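# Place the blue cube flat inside the grey tray

## Task

Move the blue cube onto the grey tray so that it sits flat on the tray's floor. Do not disturb any of the other cubes, and finish with neither gripper in contact with any cube or with the tray.

## Robot and tools

Robot: two six-joint arms, left_arm and right_arm, each ending in a two-finger parallel gripper. left_arm stands on the +y side; the names do not match image sides. Calibrated base poses in the scene frame: left_arm at (-0.018, +0.291, 0) m, quat_wxyz (+1.000, 0, 0, +0.014); right_arm at (-0.047, -0.378, 0) m, quat_wxyz (+1.000, 0, 0, +0.019). A two-camera stand is fixed behind the arms. Loose objects may occasionally get a brief push from outside.

Frames: the scene frame has its origin at table-top height, halfway between the nominal bases, with +x pointing out over the table and +z up. Each arm's gripper pose, velocities, targets and wrist-camera pose are reported in that arm's own base frame. The table and cam_high use the scene frame. The fingers point along the gripper's +z and open and close along its y. end_effector_position is the point between the pads, roughly 1 cm short of the fingertips. Printed poses may be wrong by a few cm, more at long reach.

Joint order for every arm, in every row and result list: waist, shoulder, elbow, wrist pitch, wrist yaw, wrist roll. Stated ranges (rad): waist -2.880..2.880, shoulder 0.000..3.142, elbow 0.000..3.019, wrist pitch -1.693..1.571, wrist yaw -1.571..1.571, wrist roll -2.094..2.094. Real ends may differ by up to 0.084 rad.

The row: a single flat list of 14 numbers covering both arms, each in [-1, 1]. Items 1-6 are left_arm joint offsets, item 7 the left opening, items 8-13 right_arm joint offsets, item 14 the right opening. Joint items are offsets, not poses: they count from the Joint targets shown when the action (or move) begins, not from the previous row, so repeating a value moves the joint further. Scale: 1.0 equals 2.811 rad for waist and shoulder, 2.53 for elbow, 2.575 for wrist pitch, 8.12 for wrist yaw, 9.528 for wrist roll. Opening is absolute: +1 fully open, -1 closed. Sending 0 for a joint re-commands its current target; to leave a gripper alone, resend its current command (a 0 there means half open). An action asking any joint to go more than 0.084 rad beyond a range end is rejected for both arms.

execute_actions(actions, cameras): actions is a list of actions; each action is a list of up to 15 rows, one per 1/30 s step, and a short action repeats its last row to fill 15 steps (0.5 s). An empty list just reports state and images. cameras: list of names; omitted, null or ["all"] gives all, [] gives none; an unknown name invalidates the call.

move(target, speed, blend, opening_speed, blocking, cameras): target is one 14-number row or a list of up to 15 rows; all rows count from the same starting Joint targets. speed in rad/s, 0.01 to 12.57, default 0.5, applied to the joint with the longest way to go; may be one value or one per target. blend in rad rounds corners at intermediate targets (default 0). opening_speed is on the -1..+1 scale per second, at least 0.2; use it to close gently. Paths take at least 0.5 s, and anything past 10 s stops short. Joints move together, so grippers travel on curves; there is no obstacle avoidance. The result adds a move: line, e.g. done, off_target (resting with a joint more than 0.035 rad off), moving, held, fault, plus limits=held if steps were withheld. done does not mean nothing is touched. blocking=false returns after about 0.5 s while the move continues.

wait(seconds 0-10): holds last commands; a running move continues. stop(): brakes a running move. zoom_image(camera, region): camera is cam_high, cam_left_wrist or cam_right_wrist; region [x0, y0, x1, y1] in pixels from the top-left, at most 504 wide and 504 tall, from the latest image. finished_scene(scene): ends the current scene, given its integer number; irreversible, so only call it when the cube rests flat in the tray and both grippers are clear.

Results: Joint positions per arm (rad) followed by the finger-pad gap in m (0.094 when fully open); Joint velocities ("within noise" when still); Joint targets, the base for your next offsets; Tool commands; grip_measured on the command scale (reads up to about 2.7 mm wide when empty, narrower than a squeezed part); Joint torques in N m (include arm weight, noisy, items 3 and 4 wrap at ±28); step readings of joint angles for action calls. "joint sent to its limit" marks a joint clamped at its real end. "joint command not followed" means the clearance check altered targets. MOTOR HOT appears near 85 °C; at 100 °C an OVER-TEMPERATURE FAULT drops that arm for 30-60 s or more.

Motion limits: each step a joint target can lead its measured angle by at most 0.716 rad (waist, shoulder), 0.645 (elbow), 0.69 (wrist pitch), 1.84 (wrist yaw), 3.24 (wrist roll); targets putting a gripper over 110 mm from where it is get scaled back. Small turns may not start. Big moves need several actions.

Gripping: to grasp, command an opening below the touch reading (about 0.05 less, 0.11 for small parts); to release, command well above grip_measured. Pads squeeze about 50-64 N each.

Avoid: dropping or releasing a moving cube, slamming or hard pushes, any contact between the two arms (including one gripper closing on the other's fingers), hitting fixed or heavy things, letting anything fall off the table, and long pushing or stretched holds that heat motors. If an arm stays pressed, command its targets back past its measured positions.

Cameras: cam_high 896x504 pinhole (scene view), cam_left_wrist and cam_right_wrist 672x504 fisheye on the grippers.

Each tool is called after "Request:" by a JSON object that holds its "name" and its "arguments".

## Session

Request:
{"name": "execute_actions", "arguments": {"actions": []}}

Scene clock: 0.00 s.
left_arm: end_effector_position=(+0.0927, +0.3613, +0.3333) grip_measured=+1.000 end_effector_quat_wxyz=(+0.577, -0.406, +0.709, +0.001) | right_arm: end_effector_position=(+0.6820, -0.1012, +0.2835) grip_measured=+1.000 end_effector_quat_wxyz=(+0.355, +0.745, +0.550, -0.129)
Joint positions: left_arm=[1.747 0.936 0.856 -0.728 1.091 0.23 0.094] | right_arm=[0.025 2.027 2.13 -1.425 0.741 1.798 0.094]
Joint velocities: within noise
Joint torques (N m): no reading
Motor temperatures (°C): left_arm=[30 30 28 30 30 30 28] | right_arm=[30 31 30 30 27 31 29]
Heat: left arm: hottest waist 30 °C; right arm: hottest shoulder 31 °C.
Joint targets: left_arm=[1.747 0.939 0.878 -0.726 1.090 0.230] | right_arm=[0.025 2.015 2.160 -1.422 0.741 1.798]
Tool commands: left_gripper/opening=+1.0 right_gripper/opening=+1.0

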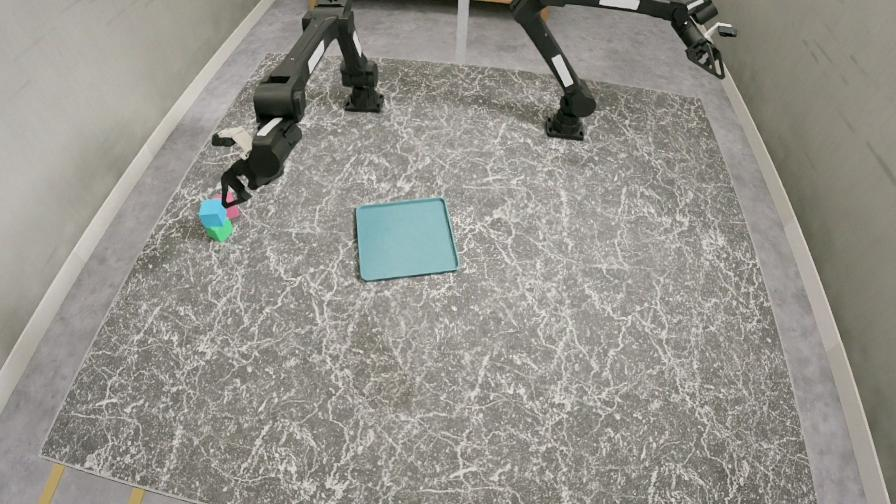

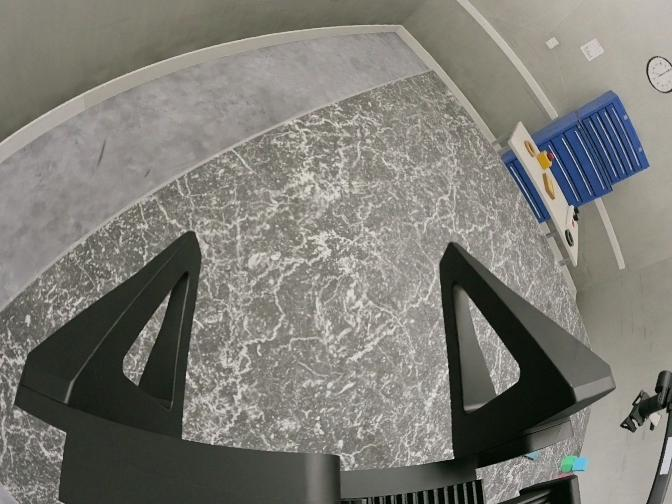

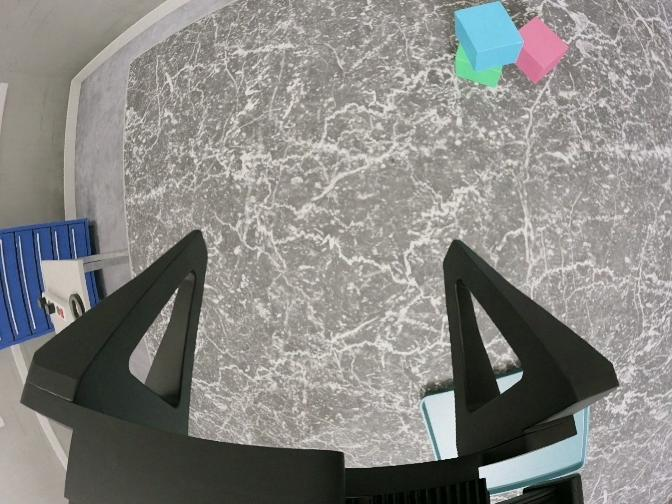

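Request:
{"name": "move", "arguments": {"target": [0,0,0,0,0,0,1,-0.06,0,0,-0.0971,-0.0913,0,1], "speed": 1.0}}

Request:
{"name": "zoom_image", "arguments": {"camera": "cam_high", "region": [130, 80, 480, 300]}}

Scene clock: 21.13 s.
left_arm: end_effector_position=(+0.0927, +0.3613, +0.3333) grip_measured=+1.000 end_effector_quat_wxyz=(+0.577, -0.406, +0.709, +0.001) | right_arm: end_effector_position=(+0.6264, -0.0910, +0.2317) grip_measured=+1.000 end_effector_quat_wxyz=(+0.006, +0.825, +0.565, +0.004)
Joint positions: left_arm=[1.747 0.936 0.856 -0.728 1.091 0.23 0.094] | right_arm=[-0.143 2.027 2.13 -1.66 0.004 1.798 0.094]
Joint velocities: within noise
Joint torques (N m): left_arm=[-0.15 -6.42 11.4 1.61 0.51 -0.04] | right_arm=[-1.79 -20.78 10.32 0.27 -0.2 -0.02]
Motor temperatures (°C): left_arm=[30 30 31 30 31 30 28] | right_arm=[30 32 33 30 27 31 29]
Heat: left arm: hottest elbow 31 °C; right arm: hottest elbow 33 °C.
Joint targets: left_arm=[1.747 0.939 0.878 -0.726 1.090 0.230] | right_arm=[-0.144 2.015 2.160 -1.672 0.000 1.798]
move: done

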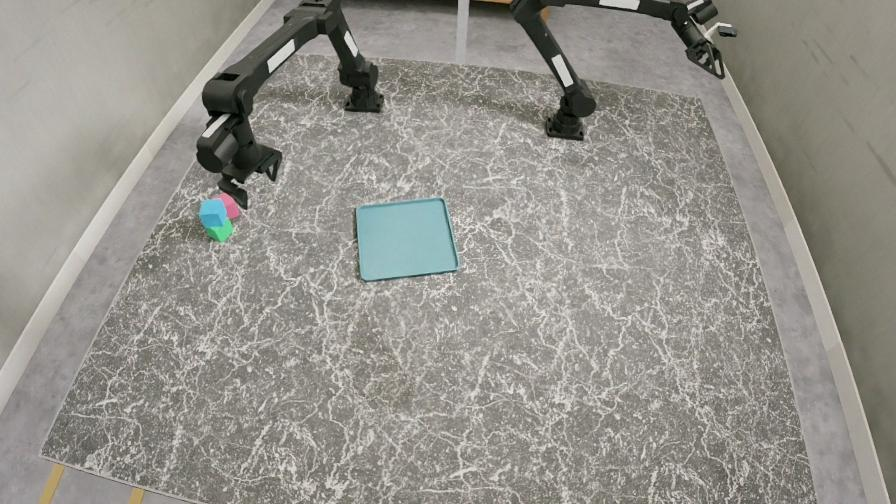

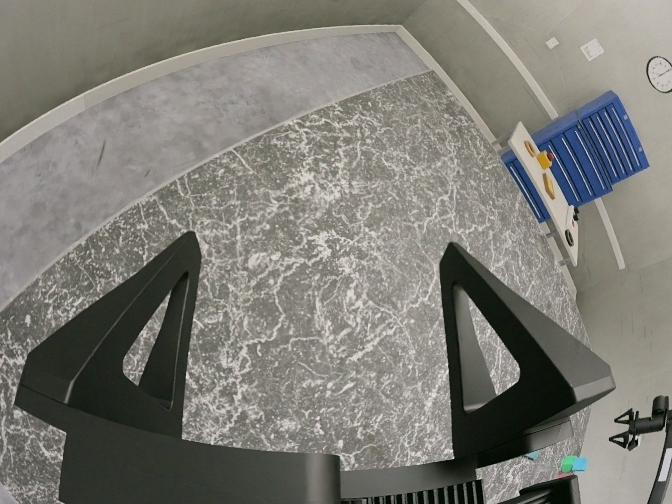

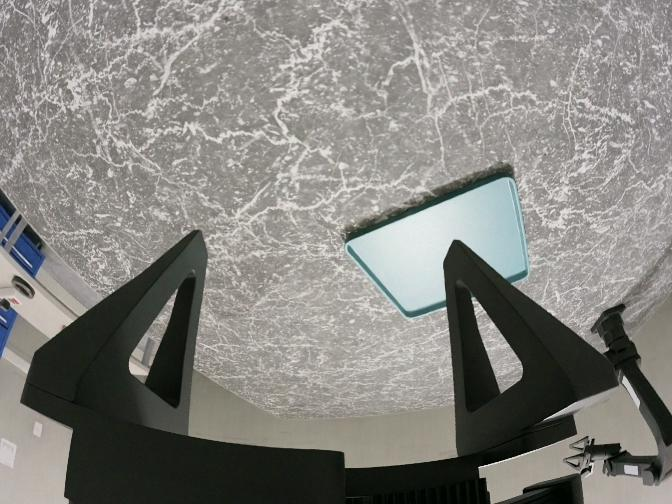

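Scaled by 1.440 from the camera's 896x504 image, which has a finer 1280x720 frame.

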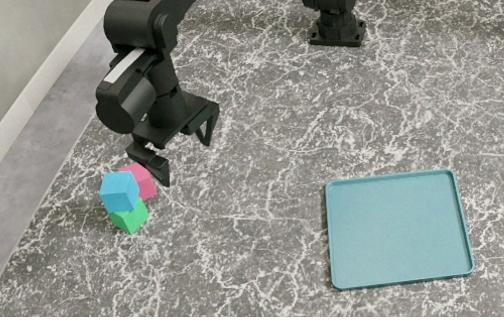

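Request:
{"name": "zoom_image", "arguments": {"camera": "cam_high", "region": [185, 175, 275, 255]}}

Request:
{"name": "zoom_image", "arguments": {"camera": "cam_high", "region": [340, 180, 480, 290]}}

Scaled by 5.600 from the camera's 896x504 image, which has a finer 1280x720 frame.

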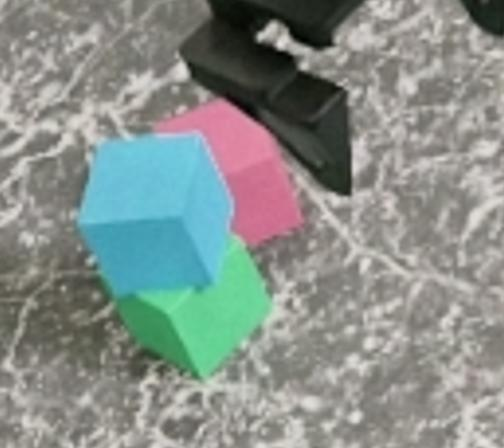

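Scaled by 3.600 from the camera's 896x504 image, which has a finer 1280x720 frame.

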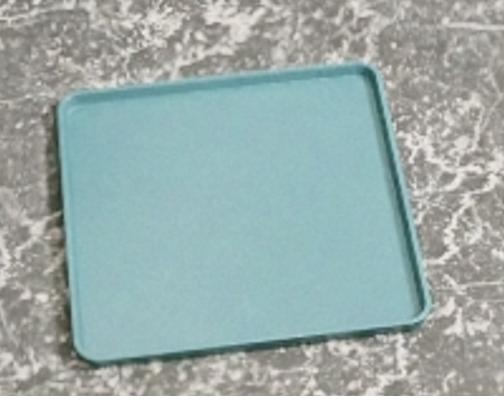

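Request:
{"name": "move", "arguments": {"target": [0,0,0,0,0,0,1,-0.1017,0.0356,0,0.0388,0,-0.088,1], "speed": 0.8}}

Request:
{"name": "move", "arguments": {"target": [0,0,0,0,0,0,1,0,0,-0.0593,0.058,0,0,1], "speed": 0.8}}

Request:
{"name": "zoom_image", "arguments": {"camera": "cam_high", "region": [160, 90, 320, 260]}}

Scene clock: 65.50 s.
left_arm: end_effector_position=(+0.0927, +0.3613, +0.3333) grip_measured=+1.000 end_effector_quat_wxyz=(+0.577, -0.406, +0.709, +0.001) | right_arm: end_effector_position=(+0.5952, -0.2777, +0.1851) grip_measured=+1.000 end_effector_quat_wxyz=(+0.005, +0.648, +0.761, +0.000)
Joint positions: left_arm=[1.747 0.936 0.856 -0.728 1.091 0.23 0.094] | right_arm=[-0.435 2.102 2.13 -1.588 0.003 0.976 0.094]
Joint velocities: within noise
Joint torques (N m): left_arm=[0.03 -5.95 11.25 1.72 0.52 -0.06] | right_arm=[-1.03 -19.31 10.51 1.39 -0.15 -0.2]
Motor temperatures (°C): left_arm=[30 30 37 30 31 30 28] | right_arm=[30 34 37 30 27 31 29]
Heat: left arm: hottest elbow 37 °C; right arm: hottest elbow 37 °C.
Joint targets: left_arm=[1.747 0.939 0.878 -0.726 1.090 0.230] | right_arm=[-0.430 2.115 2.160 -1.573 0.000 0.959]
move: done

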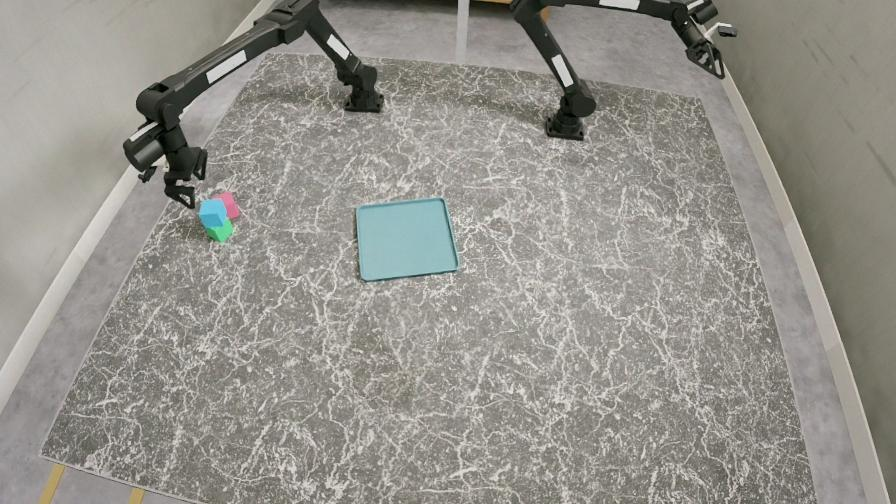

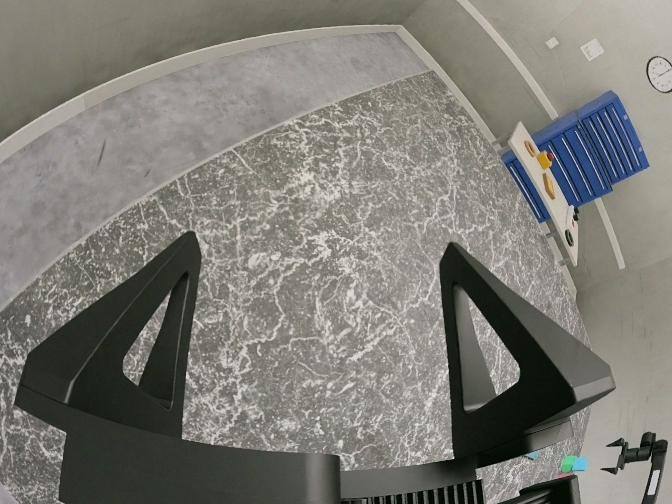

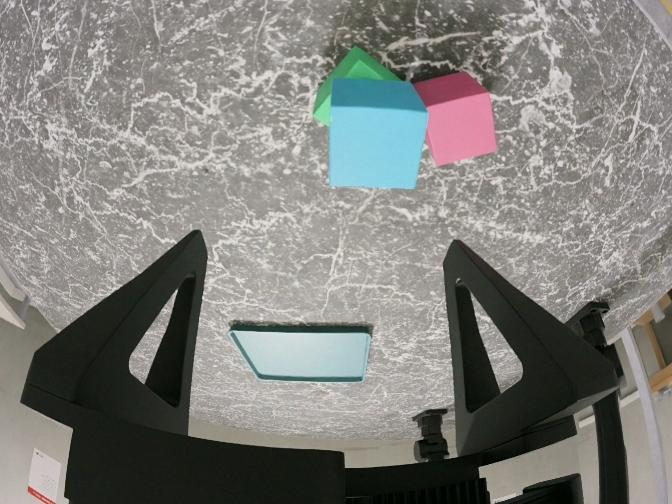

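Scene clock: 66.50 s.
left_arm: end_effector_position=(+0.0927, +0.3613, +0.3333) grip_measured=+1.000 end_effector_quat_wxyz=(+0.577, -0.406, +0.709, +0.001) | right_arm: end_effector_position=(+0.5982, -0.2791, +0.1300) grip_measured=+1.000 end_effector_quat_wxyz=(+0.011, +0.648, +0.762, +0.002)
Joint positions: left_arm=[1.747 0.936 0.856 -0.728 1.091 0.23 0.094] | right_arm=[-0.435 2.112 2.002 -1.439 0.003 0.975 0.094]
Joint velocities: within noise
Joint torques (N m): left_arm=[0.09 -6.12 11.33 1.59 0.51 -0.03] | right_arm=[-1.08 -20.95 8.54 1.39 -0.13 -0.17]
Motor temperatures (°C): left_arm=[30 30 37 30 31 30 28] | right_arm=[30 34 37 30 27 31 29]
Heat: left arm: hottest elbow 37 °C; right arm: hottest elbow 37 °C.
Joint targets: left_arm=[1.747 0.939 0.878 -0.726 1.090 0.230] | right_arm=[-0.430 2.115 2.009 -1.423 0.000 0.959]
move: done

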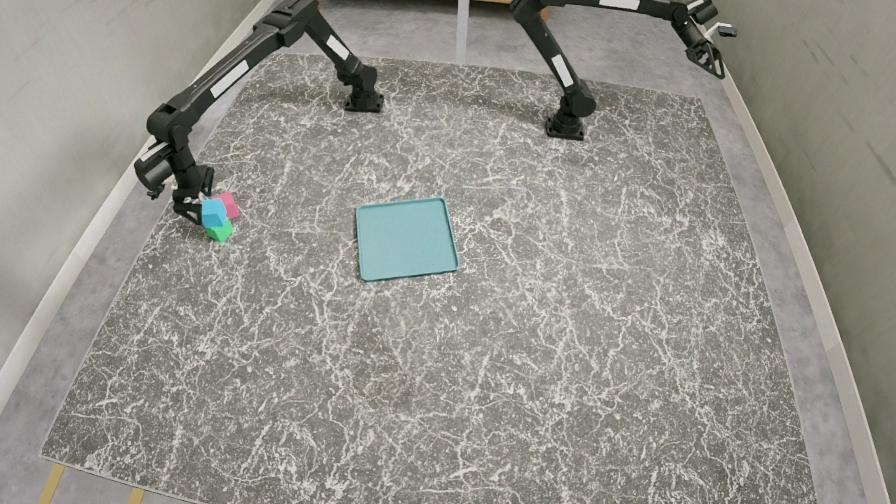

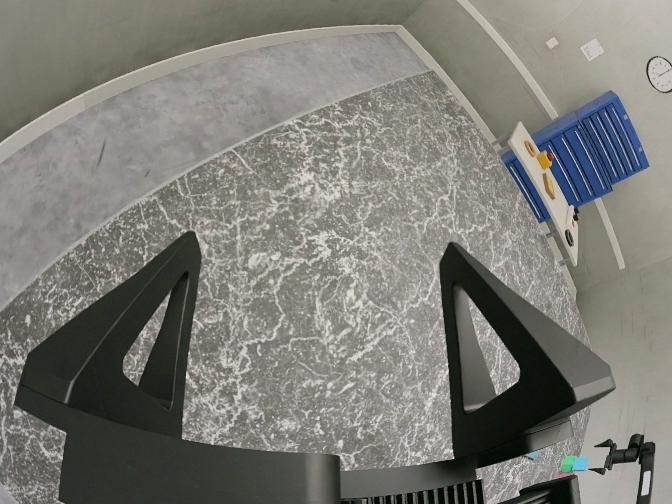

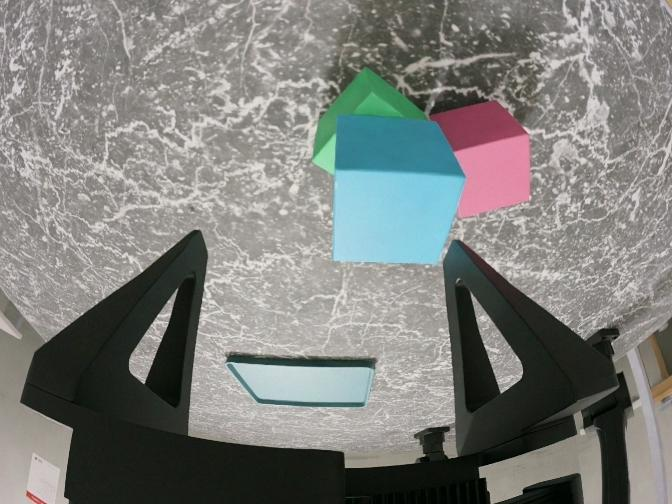

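Scaled by 2.965 from the camera's 896x504 image, which has a finer 1280x720 frame.

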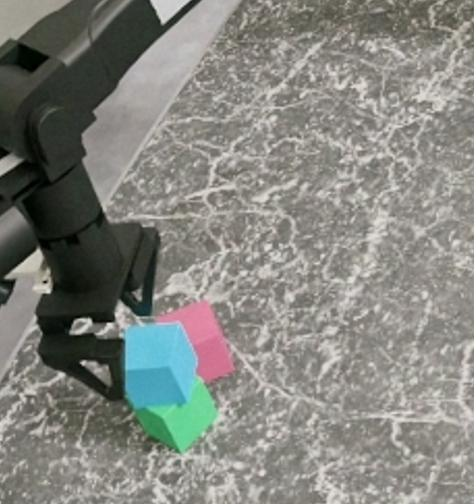

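Request:
{"name": "move", "arguments": {"target": [[0,0,0,0,0,0,1,0.003,-0.0356,0,-0.0466,0,0,1],[0,0,0,0,0,0,1,0.003,-0.0356,-0.075,0.0272,0,0,1]], "speed": 0.6}}

Request:
{"name": "zoom_image", "arguments": {"camera": "cam_high", "region": [160, 90, 320, 260]}}

Scene clock: 78.60 s.
left_arm: end_effector_position=(+0.0927, +0.3613, +0.3333) grip_measured=+1.000 end_effector_quat_wxyz=(+0.577, -0.406, +0.709, +0.001) | right_arm: end_effector_position=(+0.5624, -0.2593, +0.1144) grip_measured=+1.000 end_effector_quat_wxyz=(-0.003, +0.646, +0.763, -0.002)
Joint positions: left_arm=[1.747 0.936 0.856 -0.728 1.091 0.23 0.094] | right_arm=[-0.431 2.021 1.811 -1.368 0.003 0.975 0.094]
Joint velocities: within noise
Joint torques (N m): left_arm=[0.21 -6.24 11.38 1.46 0.51 -0.05] | right_arm=[-0.5 -19.72 8.84 1.39 -0.12 -0.17]
Motor temperatures (°C): left_arm=[30 30 38 30 31 30 28] | right_arm=[30 35 36 30 27 31 29]
Heat: left arm: hottest elbow 38 °C; right arm: hottest elbow 36 °C.
Joint targets: left_arm=[1.747 0.939 0.878 -0.726 1.090 0.230] | right_arm=[-0.422 2.015 1.820 -1.353 0.000 0.959]
move: done

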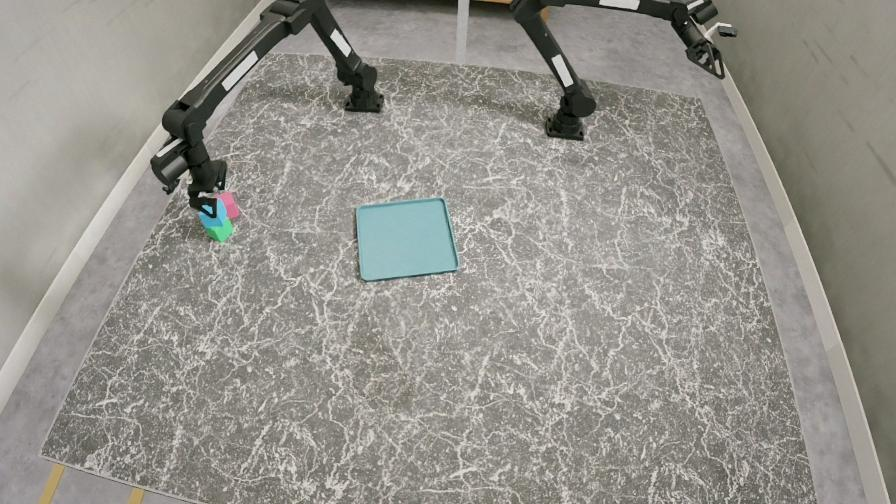

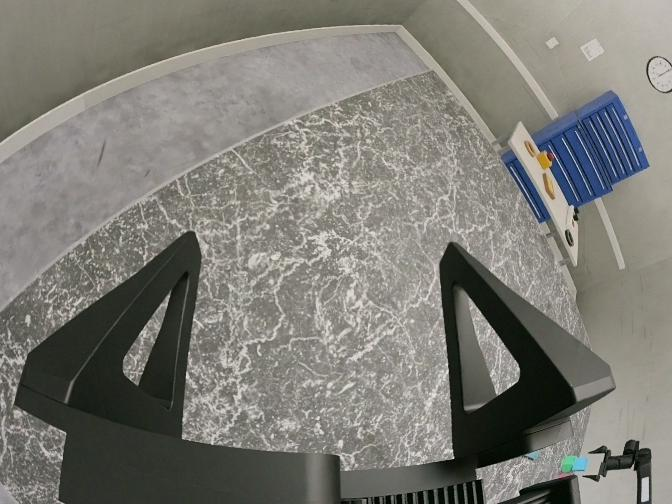

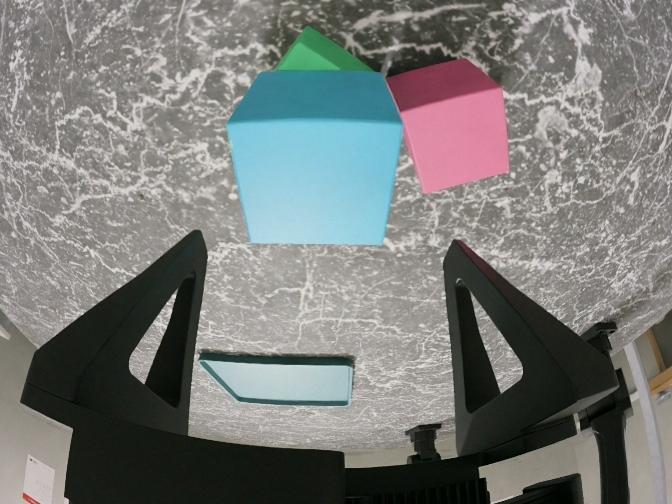

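Scaled by 2.965 from the camera's 896x504 image, which has a finer 1280x720 frame.

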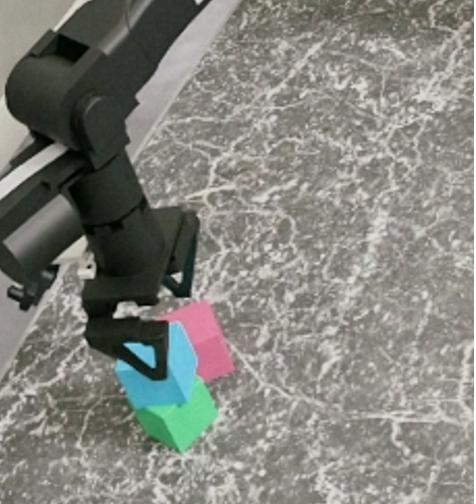

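Request:
{"name": "move", "arguments": {"target": [0,0,0,0,0,0,1,-0.006,0.011,0.0198,-0.0074,0,-0.0017,1], "speed": 0.4}}

Request:
{"name": "zoom_image", "arguments": {"camera": "cam_high", "region": [160, 90, 320, 260]}}

Scene clock: 89.97 s.
left_arm: end_effector_position=(+0.0927, +0.3613, +0.3333) grip_measured=+1.000 end_effector_quat_wxyz=(+0.577, -0.406, +0.709, +0.001) | right_arm: end_effector_position=(+0.5641, -0.2601, +0.1105) grip_measured=+1.000 end_effector_quat_wxyz=(-0.005, +0.640, +0.768, -0.003)
Joint positions: left_arm=[1.747 0.936 0.856 -0.728 1.091 0.23 0.094] | right_arm=[-0.431 2.031 1.817 -1.368 0.003 0.959 0.094]
Joint velocities: within noise
Joint torques (N m): left_arm=[0.26 -6.42 11.28 1.54 0.52 -0.04] | right_arm=[-2.26 -18.49 12.14 0.62 -0.13 -0.23]
Motor temperatures (°C): left_arm=[30 30 39 30 31 30 28] | right_arm=[30 37 36 30 27 31 29]
Heat: left arm: hottest elbow 39 °C; right arm: hottest shoulder 37 °C.
Joint targets: left_arm=[1.747 0.939 0.878 -0.726 1.090 0.230] | right_arm=[-0.439 2.046 1.870 -1.372 0.000 0.943]
move: off_target (right_arm); right_arm: the elbow is farthest, 0.053 rad from its target

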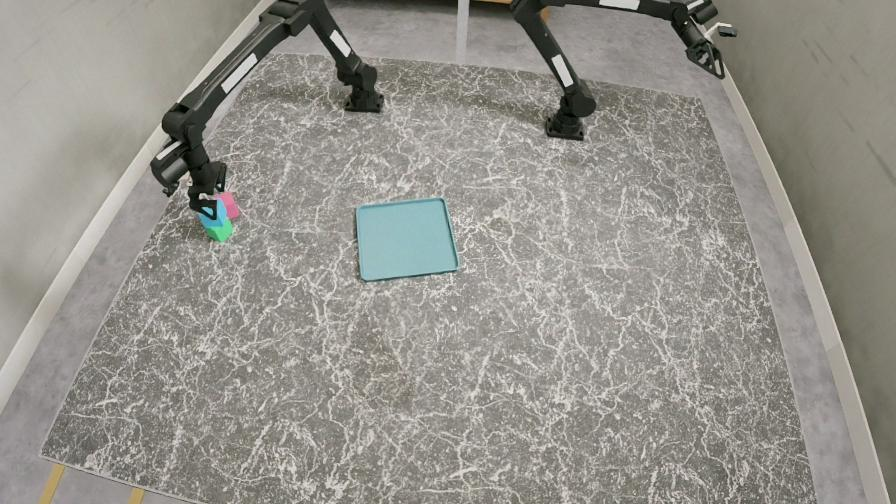

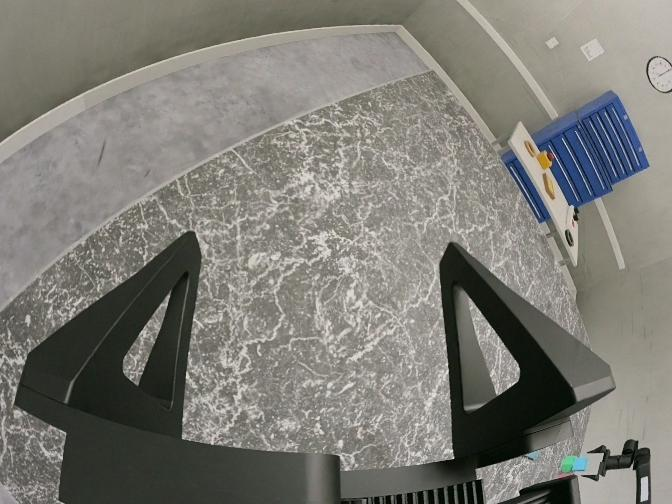

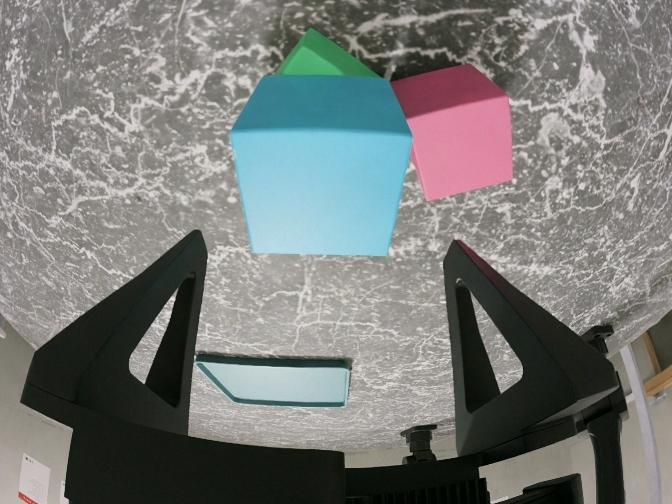

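Scaled by 2.965 from the camera's 896x504 image, which has a finer 1280x720 frame.

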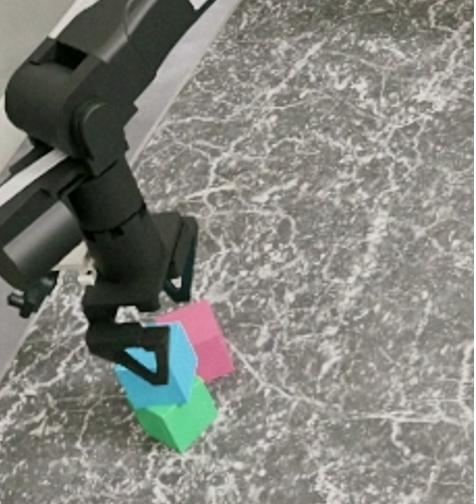

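Request:
{"name": "move", "arguments": {"target": [0,0,0,0,0,0,1,-0.0064,0.0071,-0.0316,0.0338,0,-0.0016,1], "speed": 0.4}}

Request:
{"name": "zoom_image", "arguments": {"camera": "cam_high", "region": [160, 90, 320, 260]}}

Scene clock: 96.40 s.
left_arm: end_effector_position=(+0.0927, +0.3613, +0.3333) grip_measured=+1.000 end_effector_quat_wxyz=(+0.577, -0.406, +0.709, +0.001) | right_arm: end_effector_position=(+0.5628, -0.2737, +0.0827) grip_measured=+1.000 end_effector_quat_wxyz=(-0.001, +0.642, +0.766, -0.002)
Joint positions: left_arm=[1.747 0.936 0.856 -0.728 1.091 0.23 0.094] | right_arm=[-0.451 2.057 1.784 -1.301 0.003 0.944 0.094]
Joint velocities: within noise
Joint torques (N m): left_arm=[0.15 -6.42 11.38 1.59 0.5 -0.06] | right_arm=[-1.96 -19.08 8.08 1.29 -0.15 -0.19]
Motor temperatures (°C): left_arm=[30 30 39 30 31 30 28] | right_arm=[30 37 36 30 27 31 29]
Heat: left arm: hottest elbow 39 °C; right arm: hottest shoulder 37 °C.
Joint targets: left_arm=[1.747 0.939 0.878 -0.726 1.090 0.230] | right_arm=[-0.457 2.066 1.790 -1.285 0.000 0.928]
move: done

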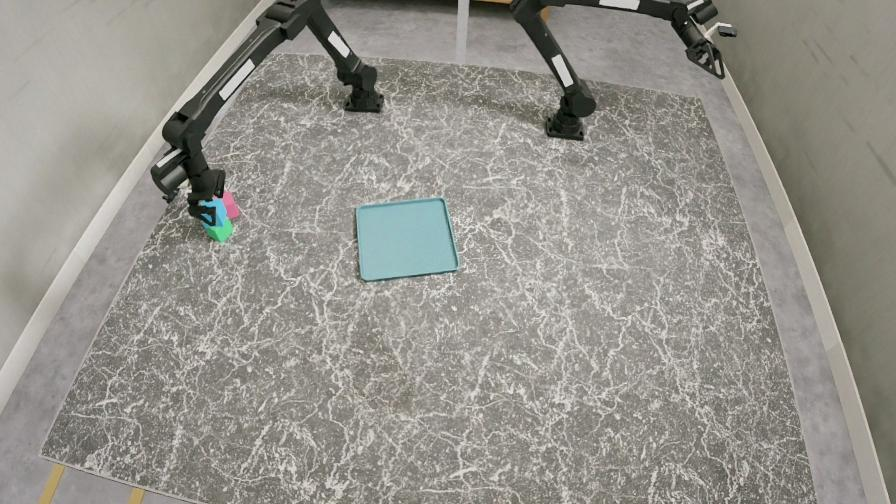

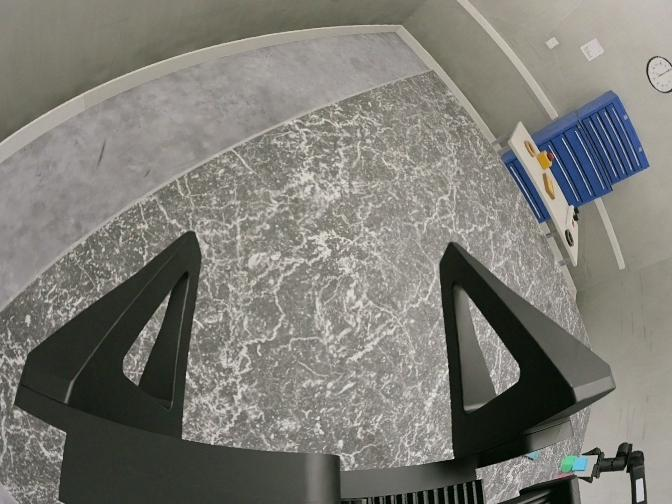

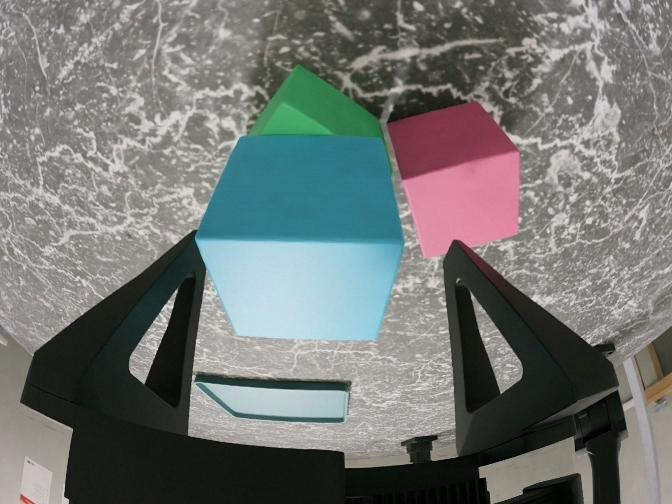

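Scaled by 2.965 from the camera's 896x504 image, which has a finer 1280x720 frame.

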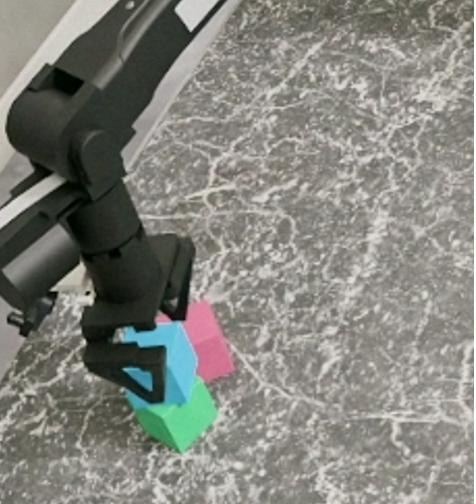

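Request:
{"name": "move", "arguments": {"target": [0,0,0,0,0,0,1,0.004,0.006,0,0.0066,0,0.0015,1], "speed": 0.3}}

Request:
{"name": "zoom_image", "arguments": {"camera": "cam_right_wrist", "region": [130, 80, 530, 400]}}

Scene clock: 101.37 s.
left_arm: end_effector_position=(+0.0927, +0.3613, +0.3333) grip_measured=+1.000 end_effector_quat_wxyz=(+0.577, -0.406, +0.709, +0.001) | right_arm: end_effector_position=(+0.5660, -0.2752, +0.0753) grip_measured=+1.000 end_effector_quat_wxyz=(+0.001, +0.642, +0.767, -0.001)
Joint positions: left_arm=[1.747 0.936 0.856 -0.728 1.091 0.23 0.094] | right_arm=[-0.451 2.069 1.784 -1.284 0.003 0.943 0.094]
Joint velocities: within noise
Joint torques (N m): left_arm=[0.26 -6.3 11.21 1.59 0.51 -0.05] | right_arm=[-0.91 -18.37 8.18 1.36 -0.16 -0.04]
Motor temperatures (°C): left_arm=[30 30 39 30 31 30 28] | right_arm=[30 37 36 30 27 31 29]
Heat: left arm: hottest elbow 39 °C; right arm: hottest shoulder 37 °C.
Joint targets: left_arm=[1.747 0.939 0.878 -0.726 1.090 0.230] | right_arm=[-0.445 2.083 1.790 -1.268 0.000 0.942]
move: done

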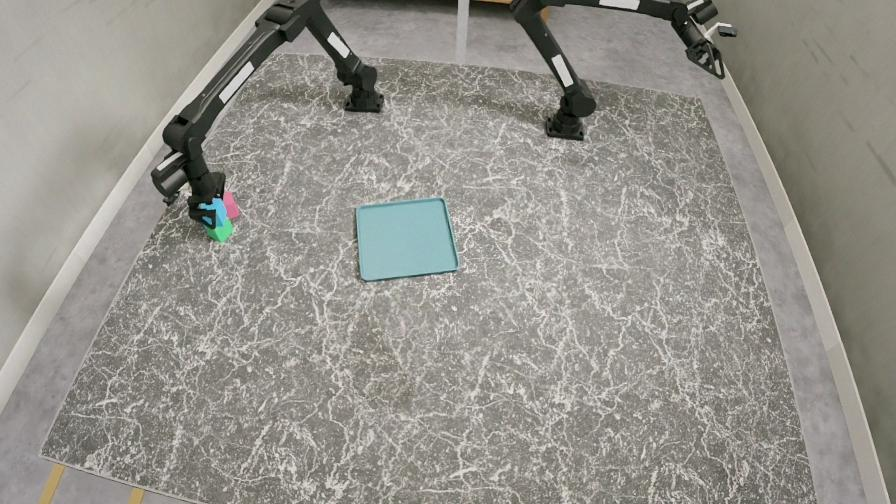

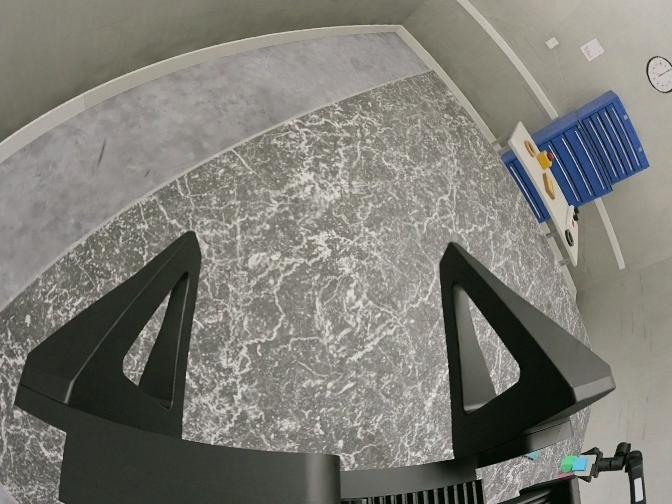

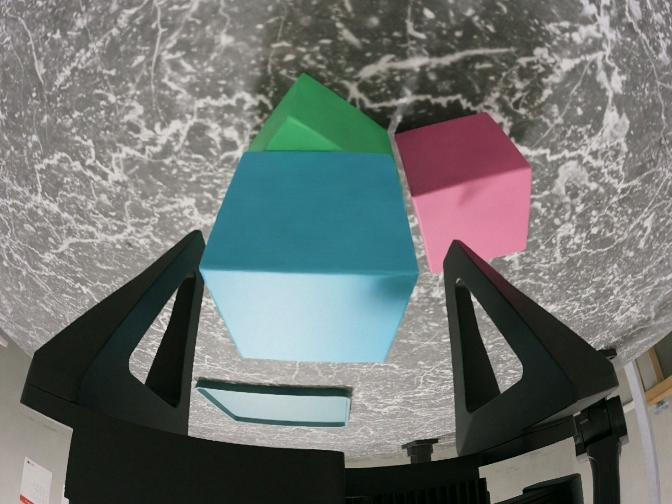

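Scaled by 1.260 from the camera's 672x504 image, which has a finer 960x720 frame.

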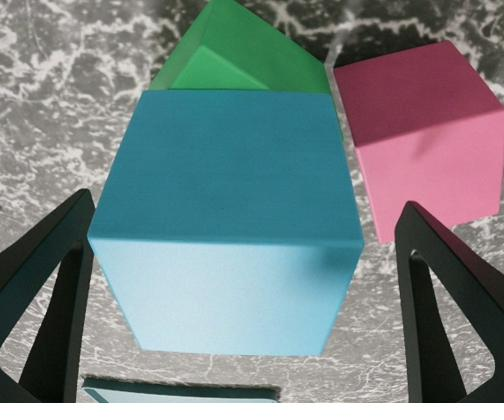

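Request:
{"name": "move", "arguments": {"target": [0,0,0,0,0,0,1,0,0,0,0,0,0,-0.25], "opening_speed": 0.8}}

Request:
{"name": "zoom_image", "arguments": {"camera": "cam_right_wrist", "region": [130, 80, 530, 400]}}

Scene clock: 105.57 s.
left_arm: end_effector_position=(+0.0927, +0.3613, +0.3333) grip_measured=+1.000 end_effector_quat_wxyz=(+0.577, -0.406, +0.709, +0.001) | right_arm: end_effector_position=(+0.5664, -0.2754, +0.0753) grip_measured=+0.088 end_effector_quat_wxyz=(+0.002, +0.642, +0.767, -0.001)
Joint positions: left_arm=[1.747 0.936 0.856 -0.728 1.091 0.23 0.094] | right_arm=[-0.451 2.069 1.784 -1.282 0.003 0.943 0.051]
Joint velocities: within noise
Joint torques (N m): left_arm=[0.38 -6.59 11.44 1.69 0.51 -0.03] | right_arm=[-0.73 -18.9 8.16 1.29 -0.17 -0.03]
Motor temperatures (°C): left_arm=[30 30 40 30 31 30 28] | right_arm=[30 36 36 30 27 31 29]
Heat: left arm: hottest elbow 40 °C; right arm: hottest shoulder 36 °C.
Joint targets: left_arm=[1.747 0.939 0.878 -0.726 1.090 0.230] | right_arm=[-0.445 2.083 1.790 -1.268 0.000 0.942]
move: done

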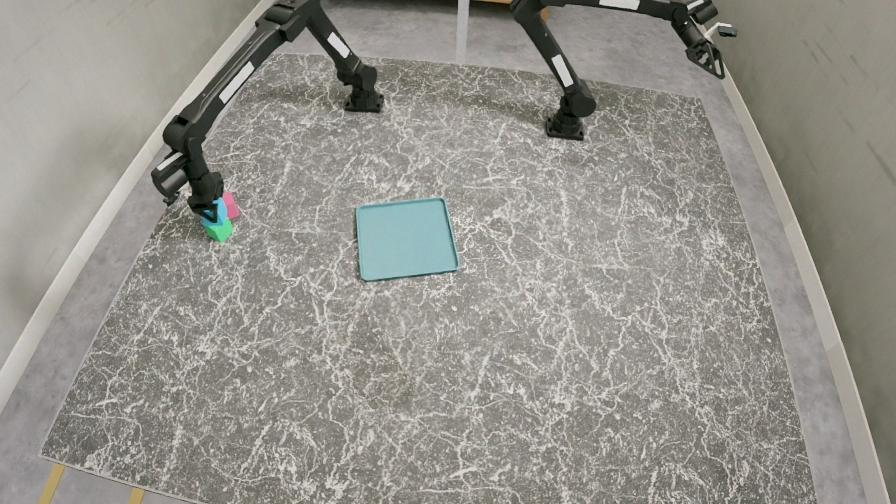

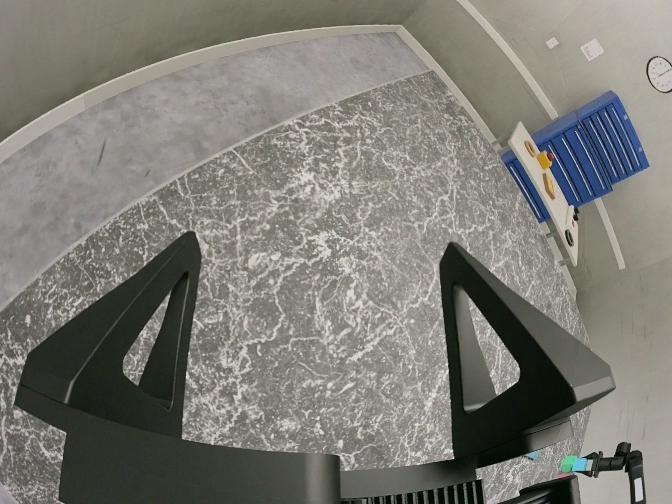

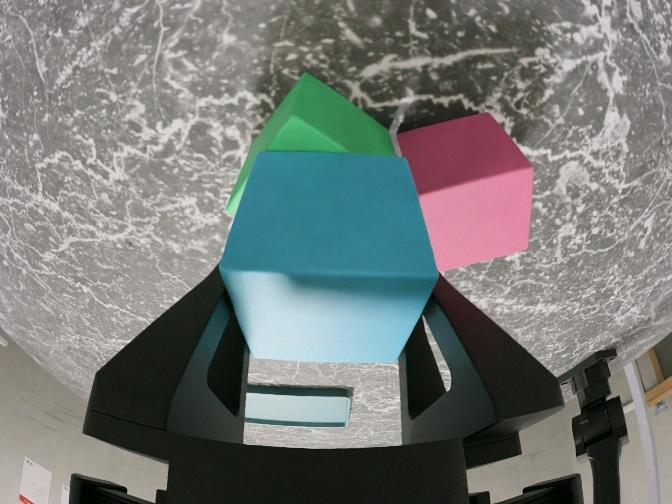

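Scaled by 1.260 from the camera's 672x504 image, which has a finer 960x720 frame.

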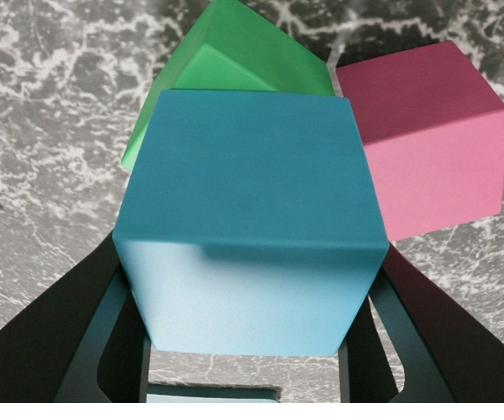

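Request:
{"name": "move", "arguments": {"target": [[0,0,0,0,0,0,1,0,0,0.1107,-0.1056,0,0,-0.25],[0,0,0,0,0,0,1,0.2978,-0.0462,0.0672,-0.1153,0,0,-0.25]], "speed": [0.4,0.7], "blend": 0.05}}

Request:
{"name": "zoom_image", "arguments": {"camera": "cam_high", "region": [300, 120, 500, 300]}}

Scene clock: 118.73 s.
left_arm: end_effector_position=(+0.0927, +0.3613, +0.3333) grip_measured=+1.000 end_effector_quat_wxyz=(+0.577, -0.406, +0.709, +0.001) | right_arm: end_effector_position=(+0.5690, +0.2342, +0.1817) grip_measured=+0.088 end_effector_quat_wxyz=(-0.011, +0.273, +0.962, -0.008)
Joint positions: left_arm=[1.747 0.936 0.856 -0.728 1.091 0.23 0.094] | right_arm=[0.391 1.998 1.953 -1.553 0 0.943 0.051]
Joint velocities: within noise
Joint torques (N m): left_arm=[0.21 -6.01 11.38 1.55 0.53 -0.06] | right_arm=[-1.38 -23.18 8.5 0.4 -0.05 -0.03]
Motor temperatures (°C): left_arm=[30 30 40 30 31 30 28] | right_arm=[30 36 36 30 27 31 30]
Heat: left arm: hottest elbow 40 °C; right arm: hottest shoulder 36 °C.
Joint targets: left_arm=[1.747 0.939 0.878 -0.726 1.090 0.230] | right_arm=[0.392 1.953 1.960 -1.565 0.000 0.942]
move: off_target (right_arm); right_arm: the shoulder is farthest, 0.045 rad from its target

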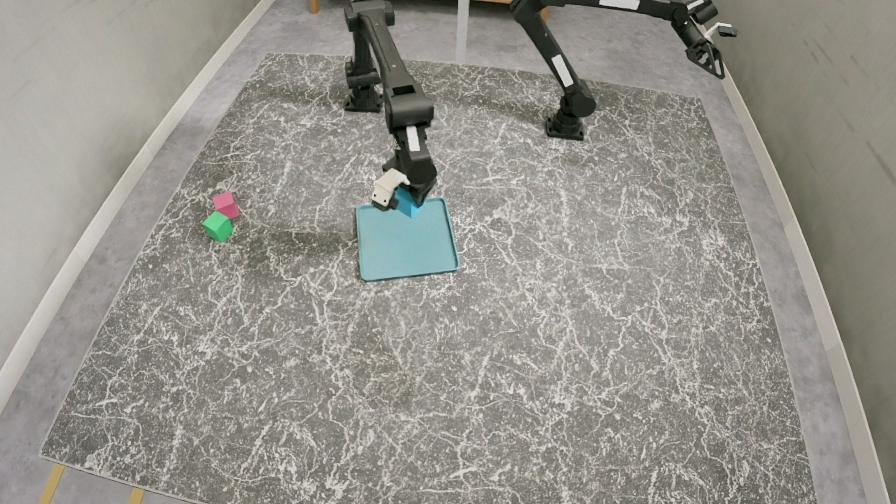

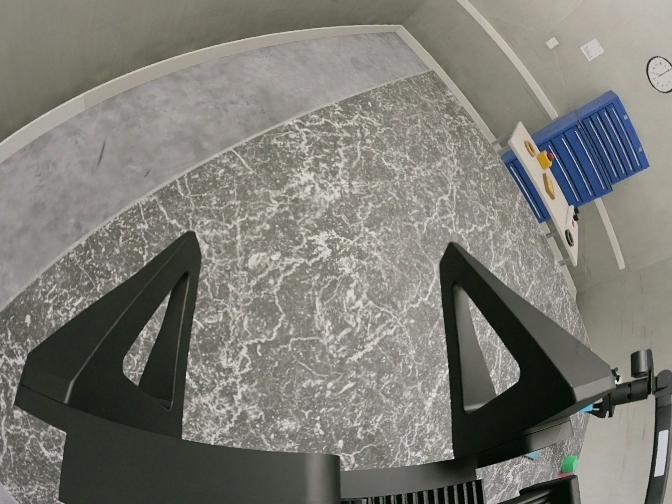

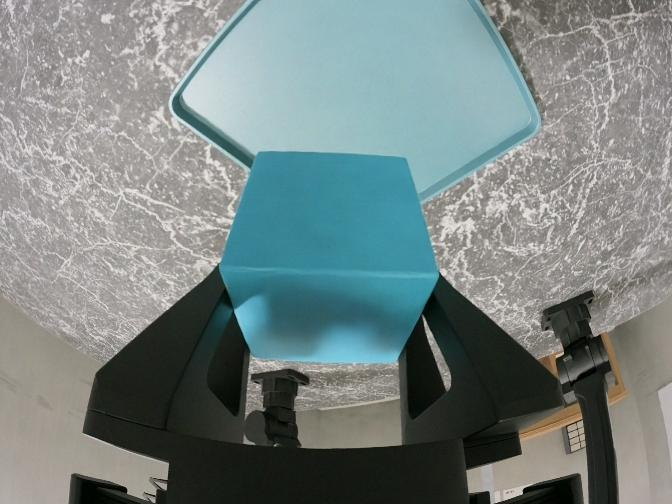

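Scaled by 2.520 from the camera's 896x504 image, which has a finer 1280x720 frame.

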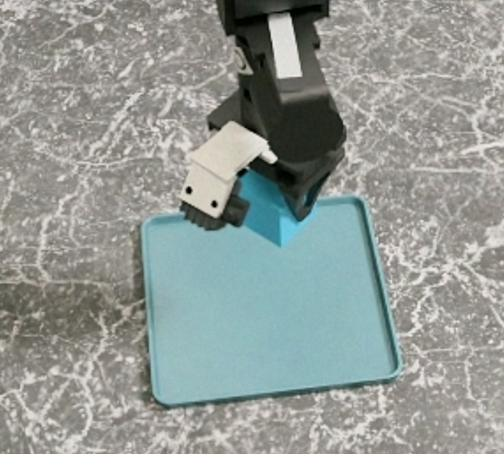

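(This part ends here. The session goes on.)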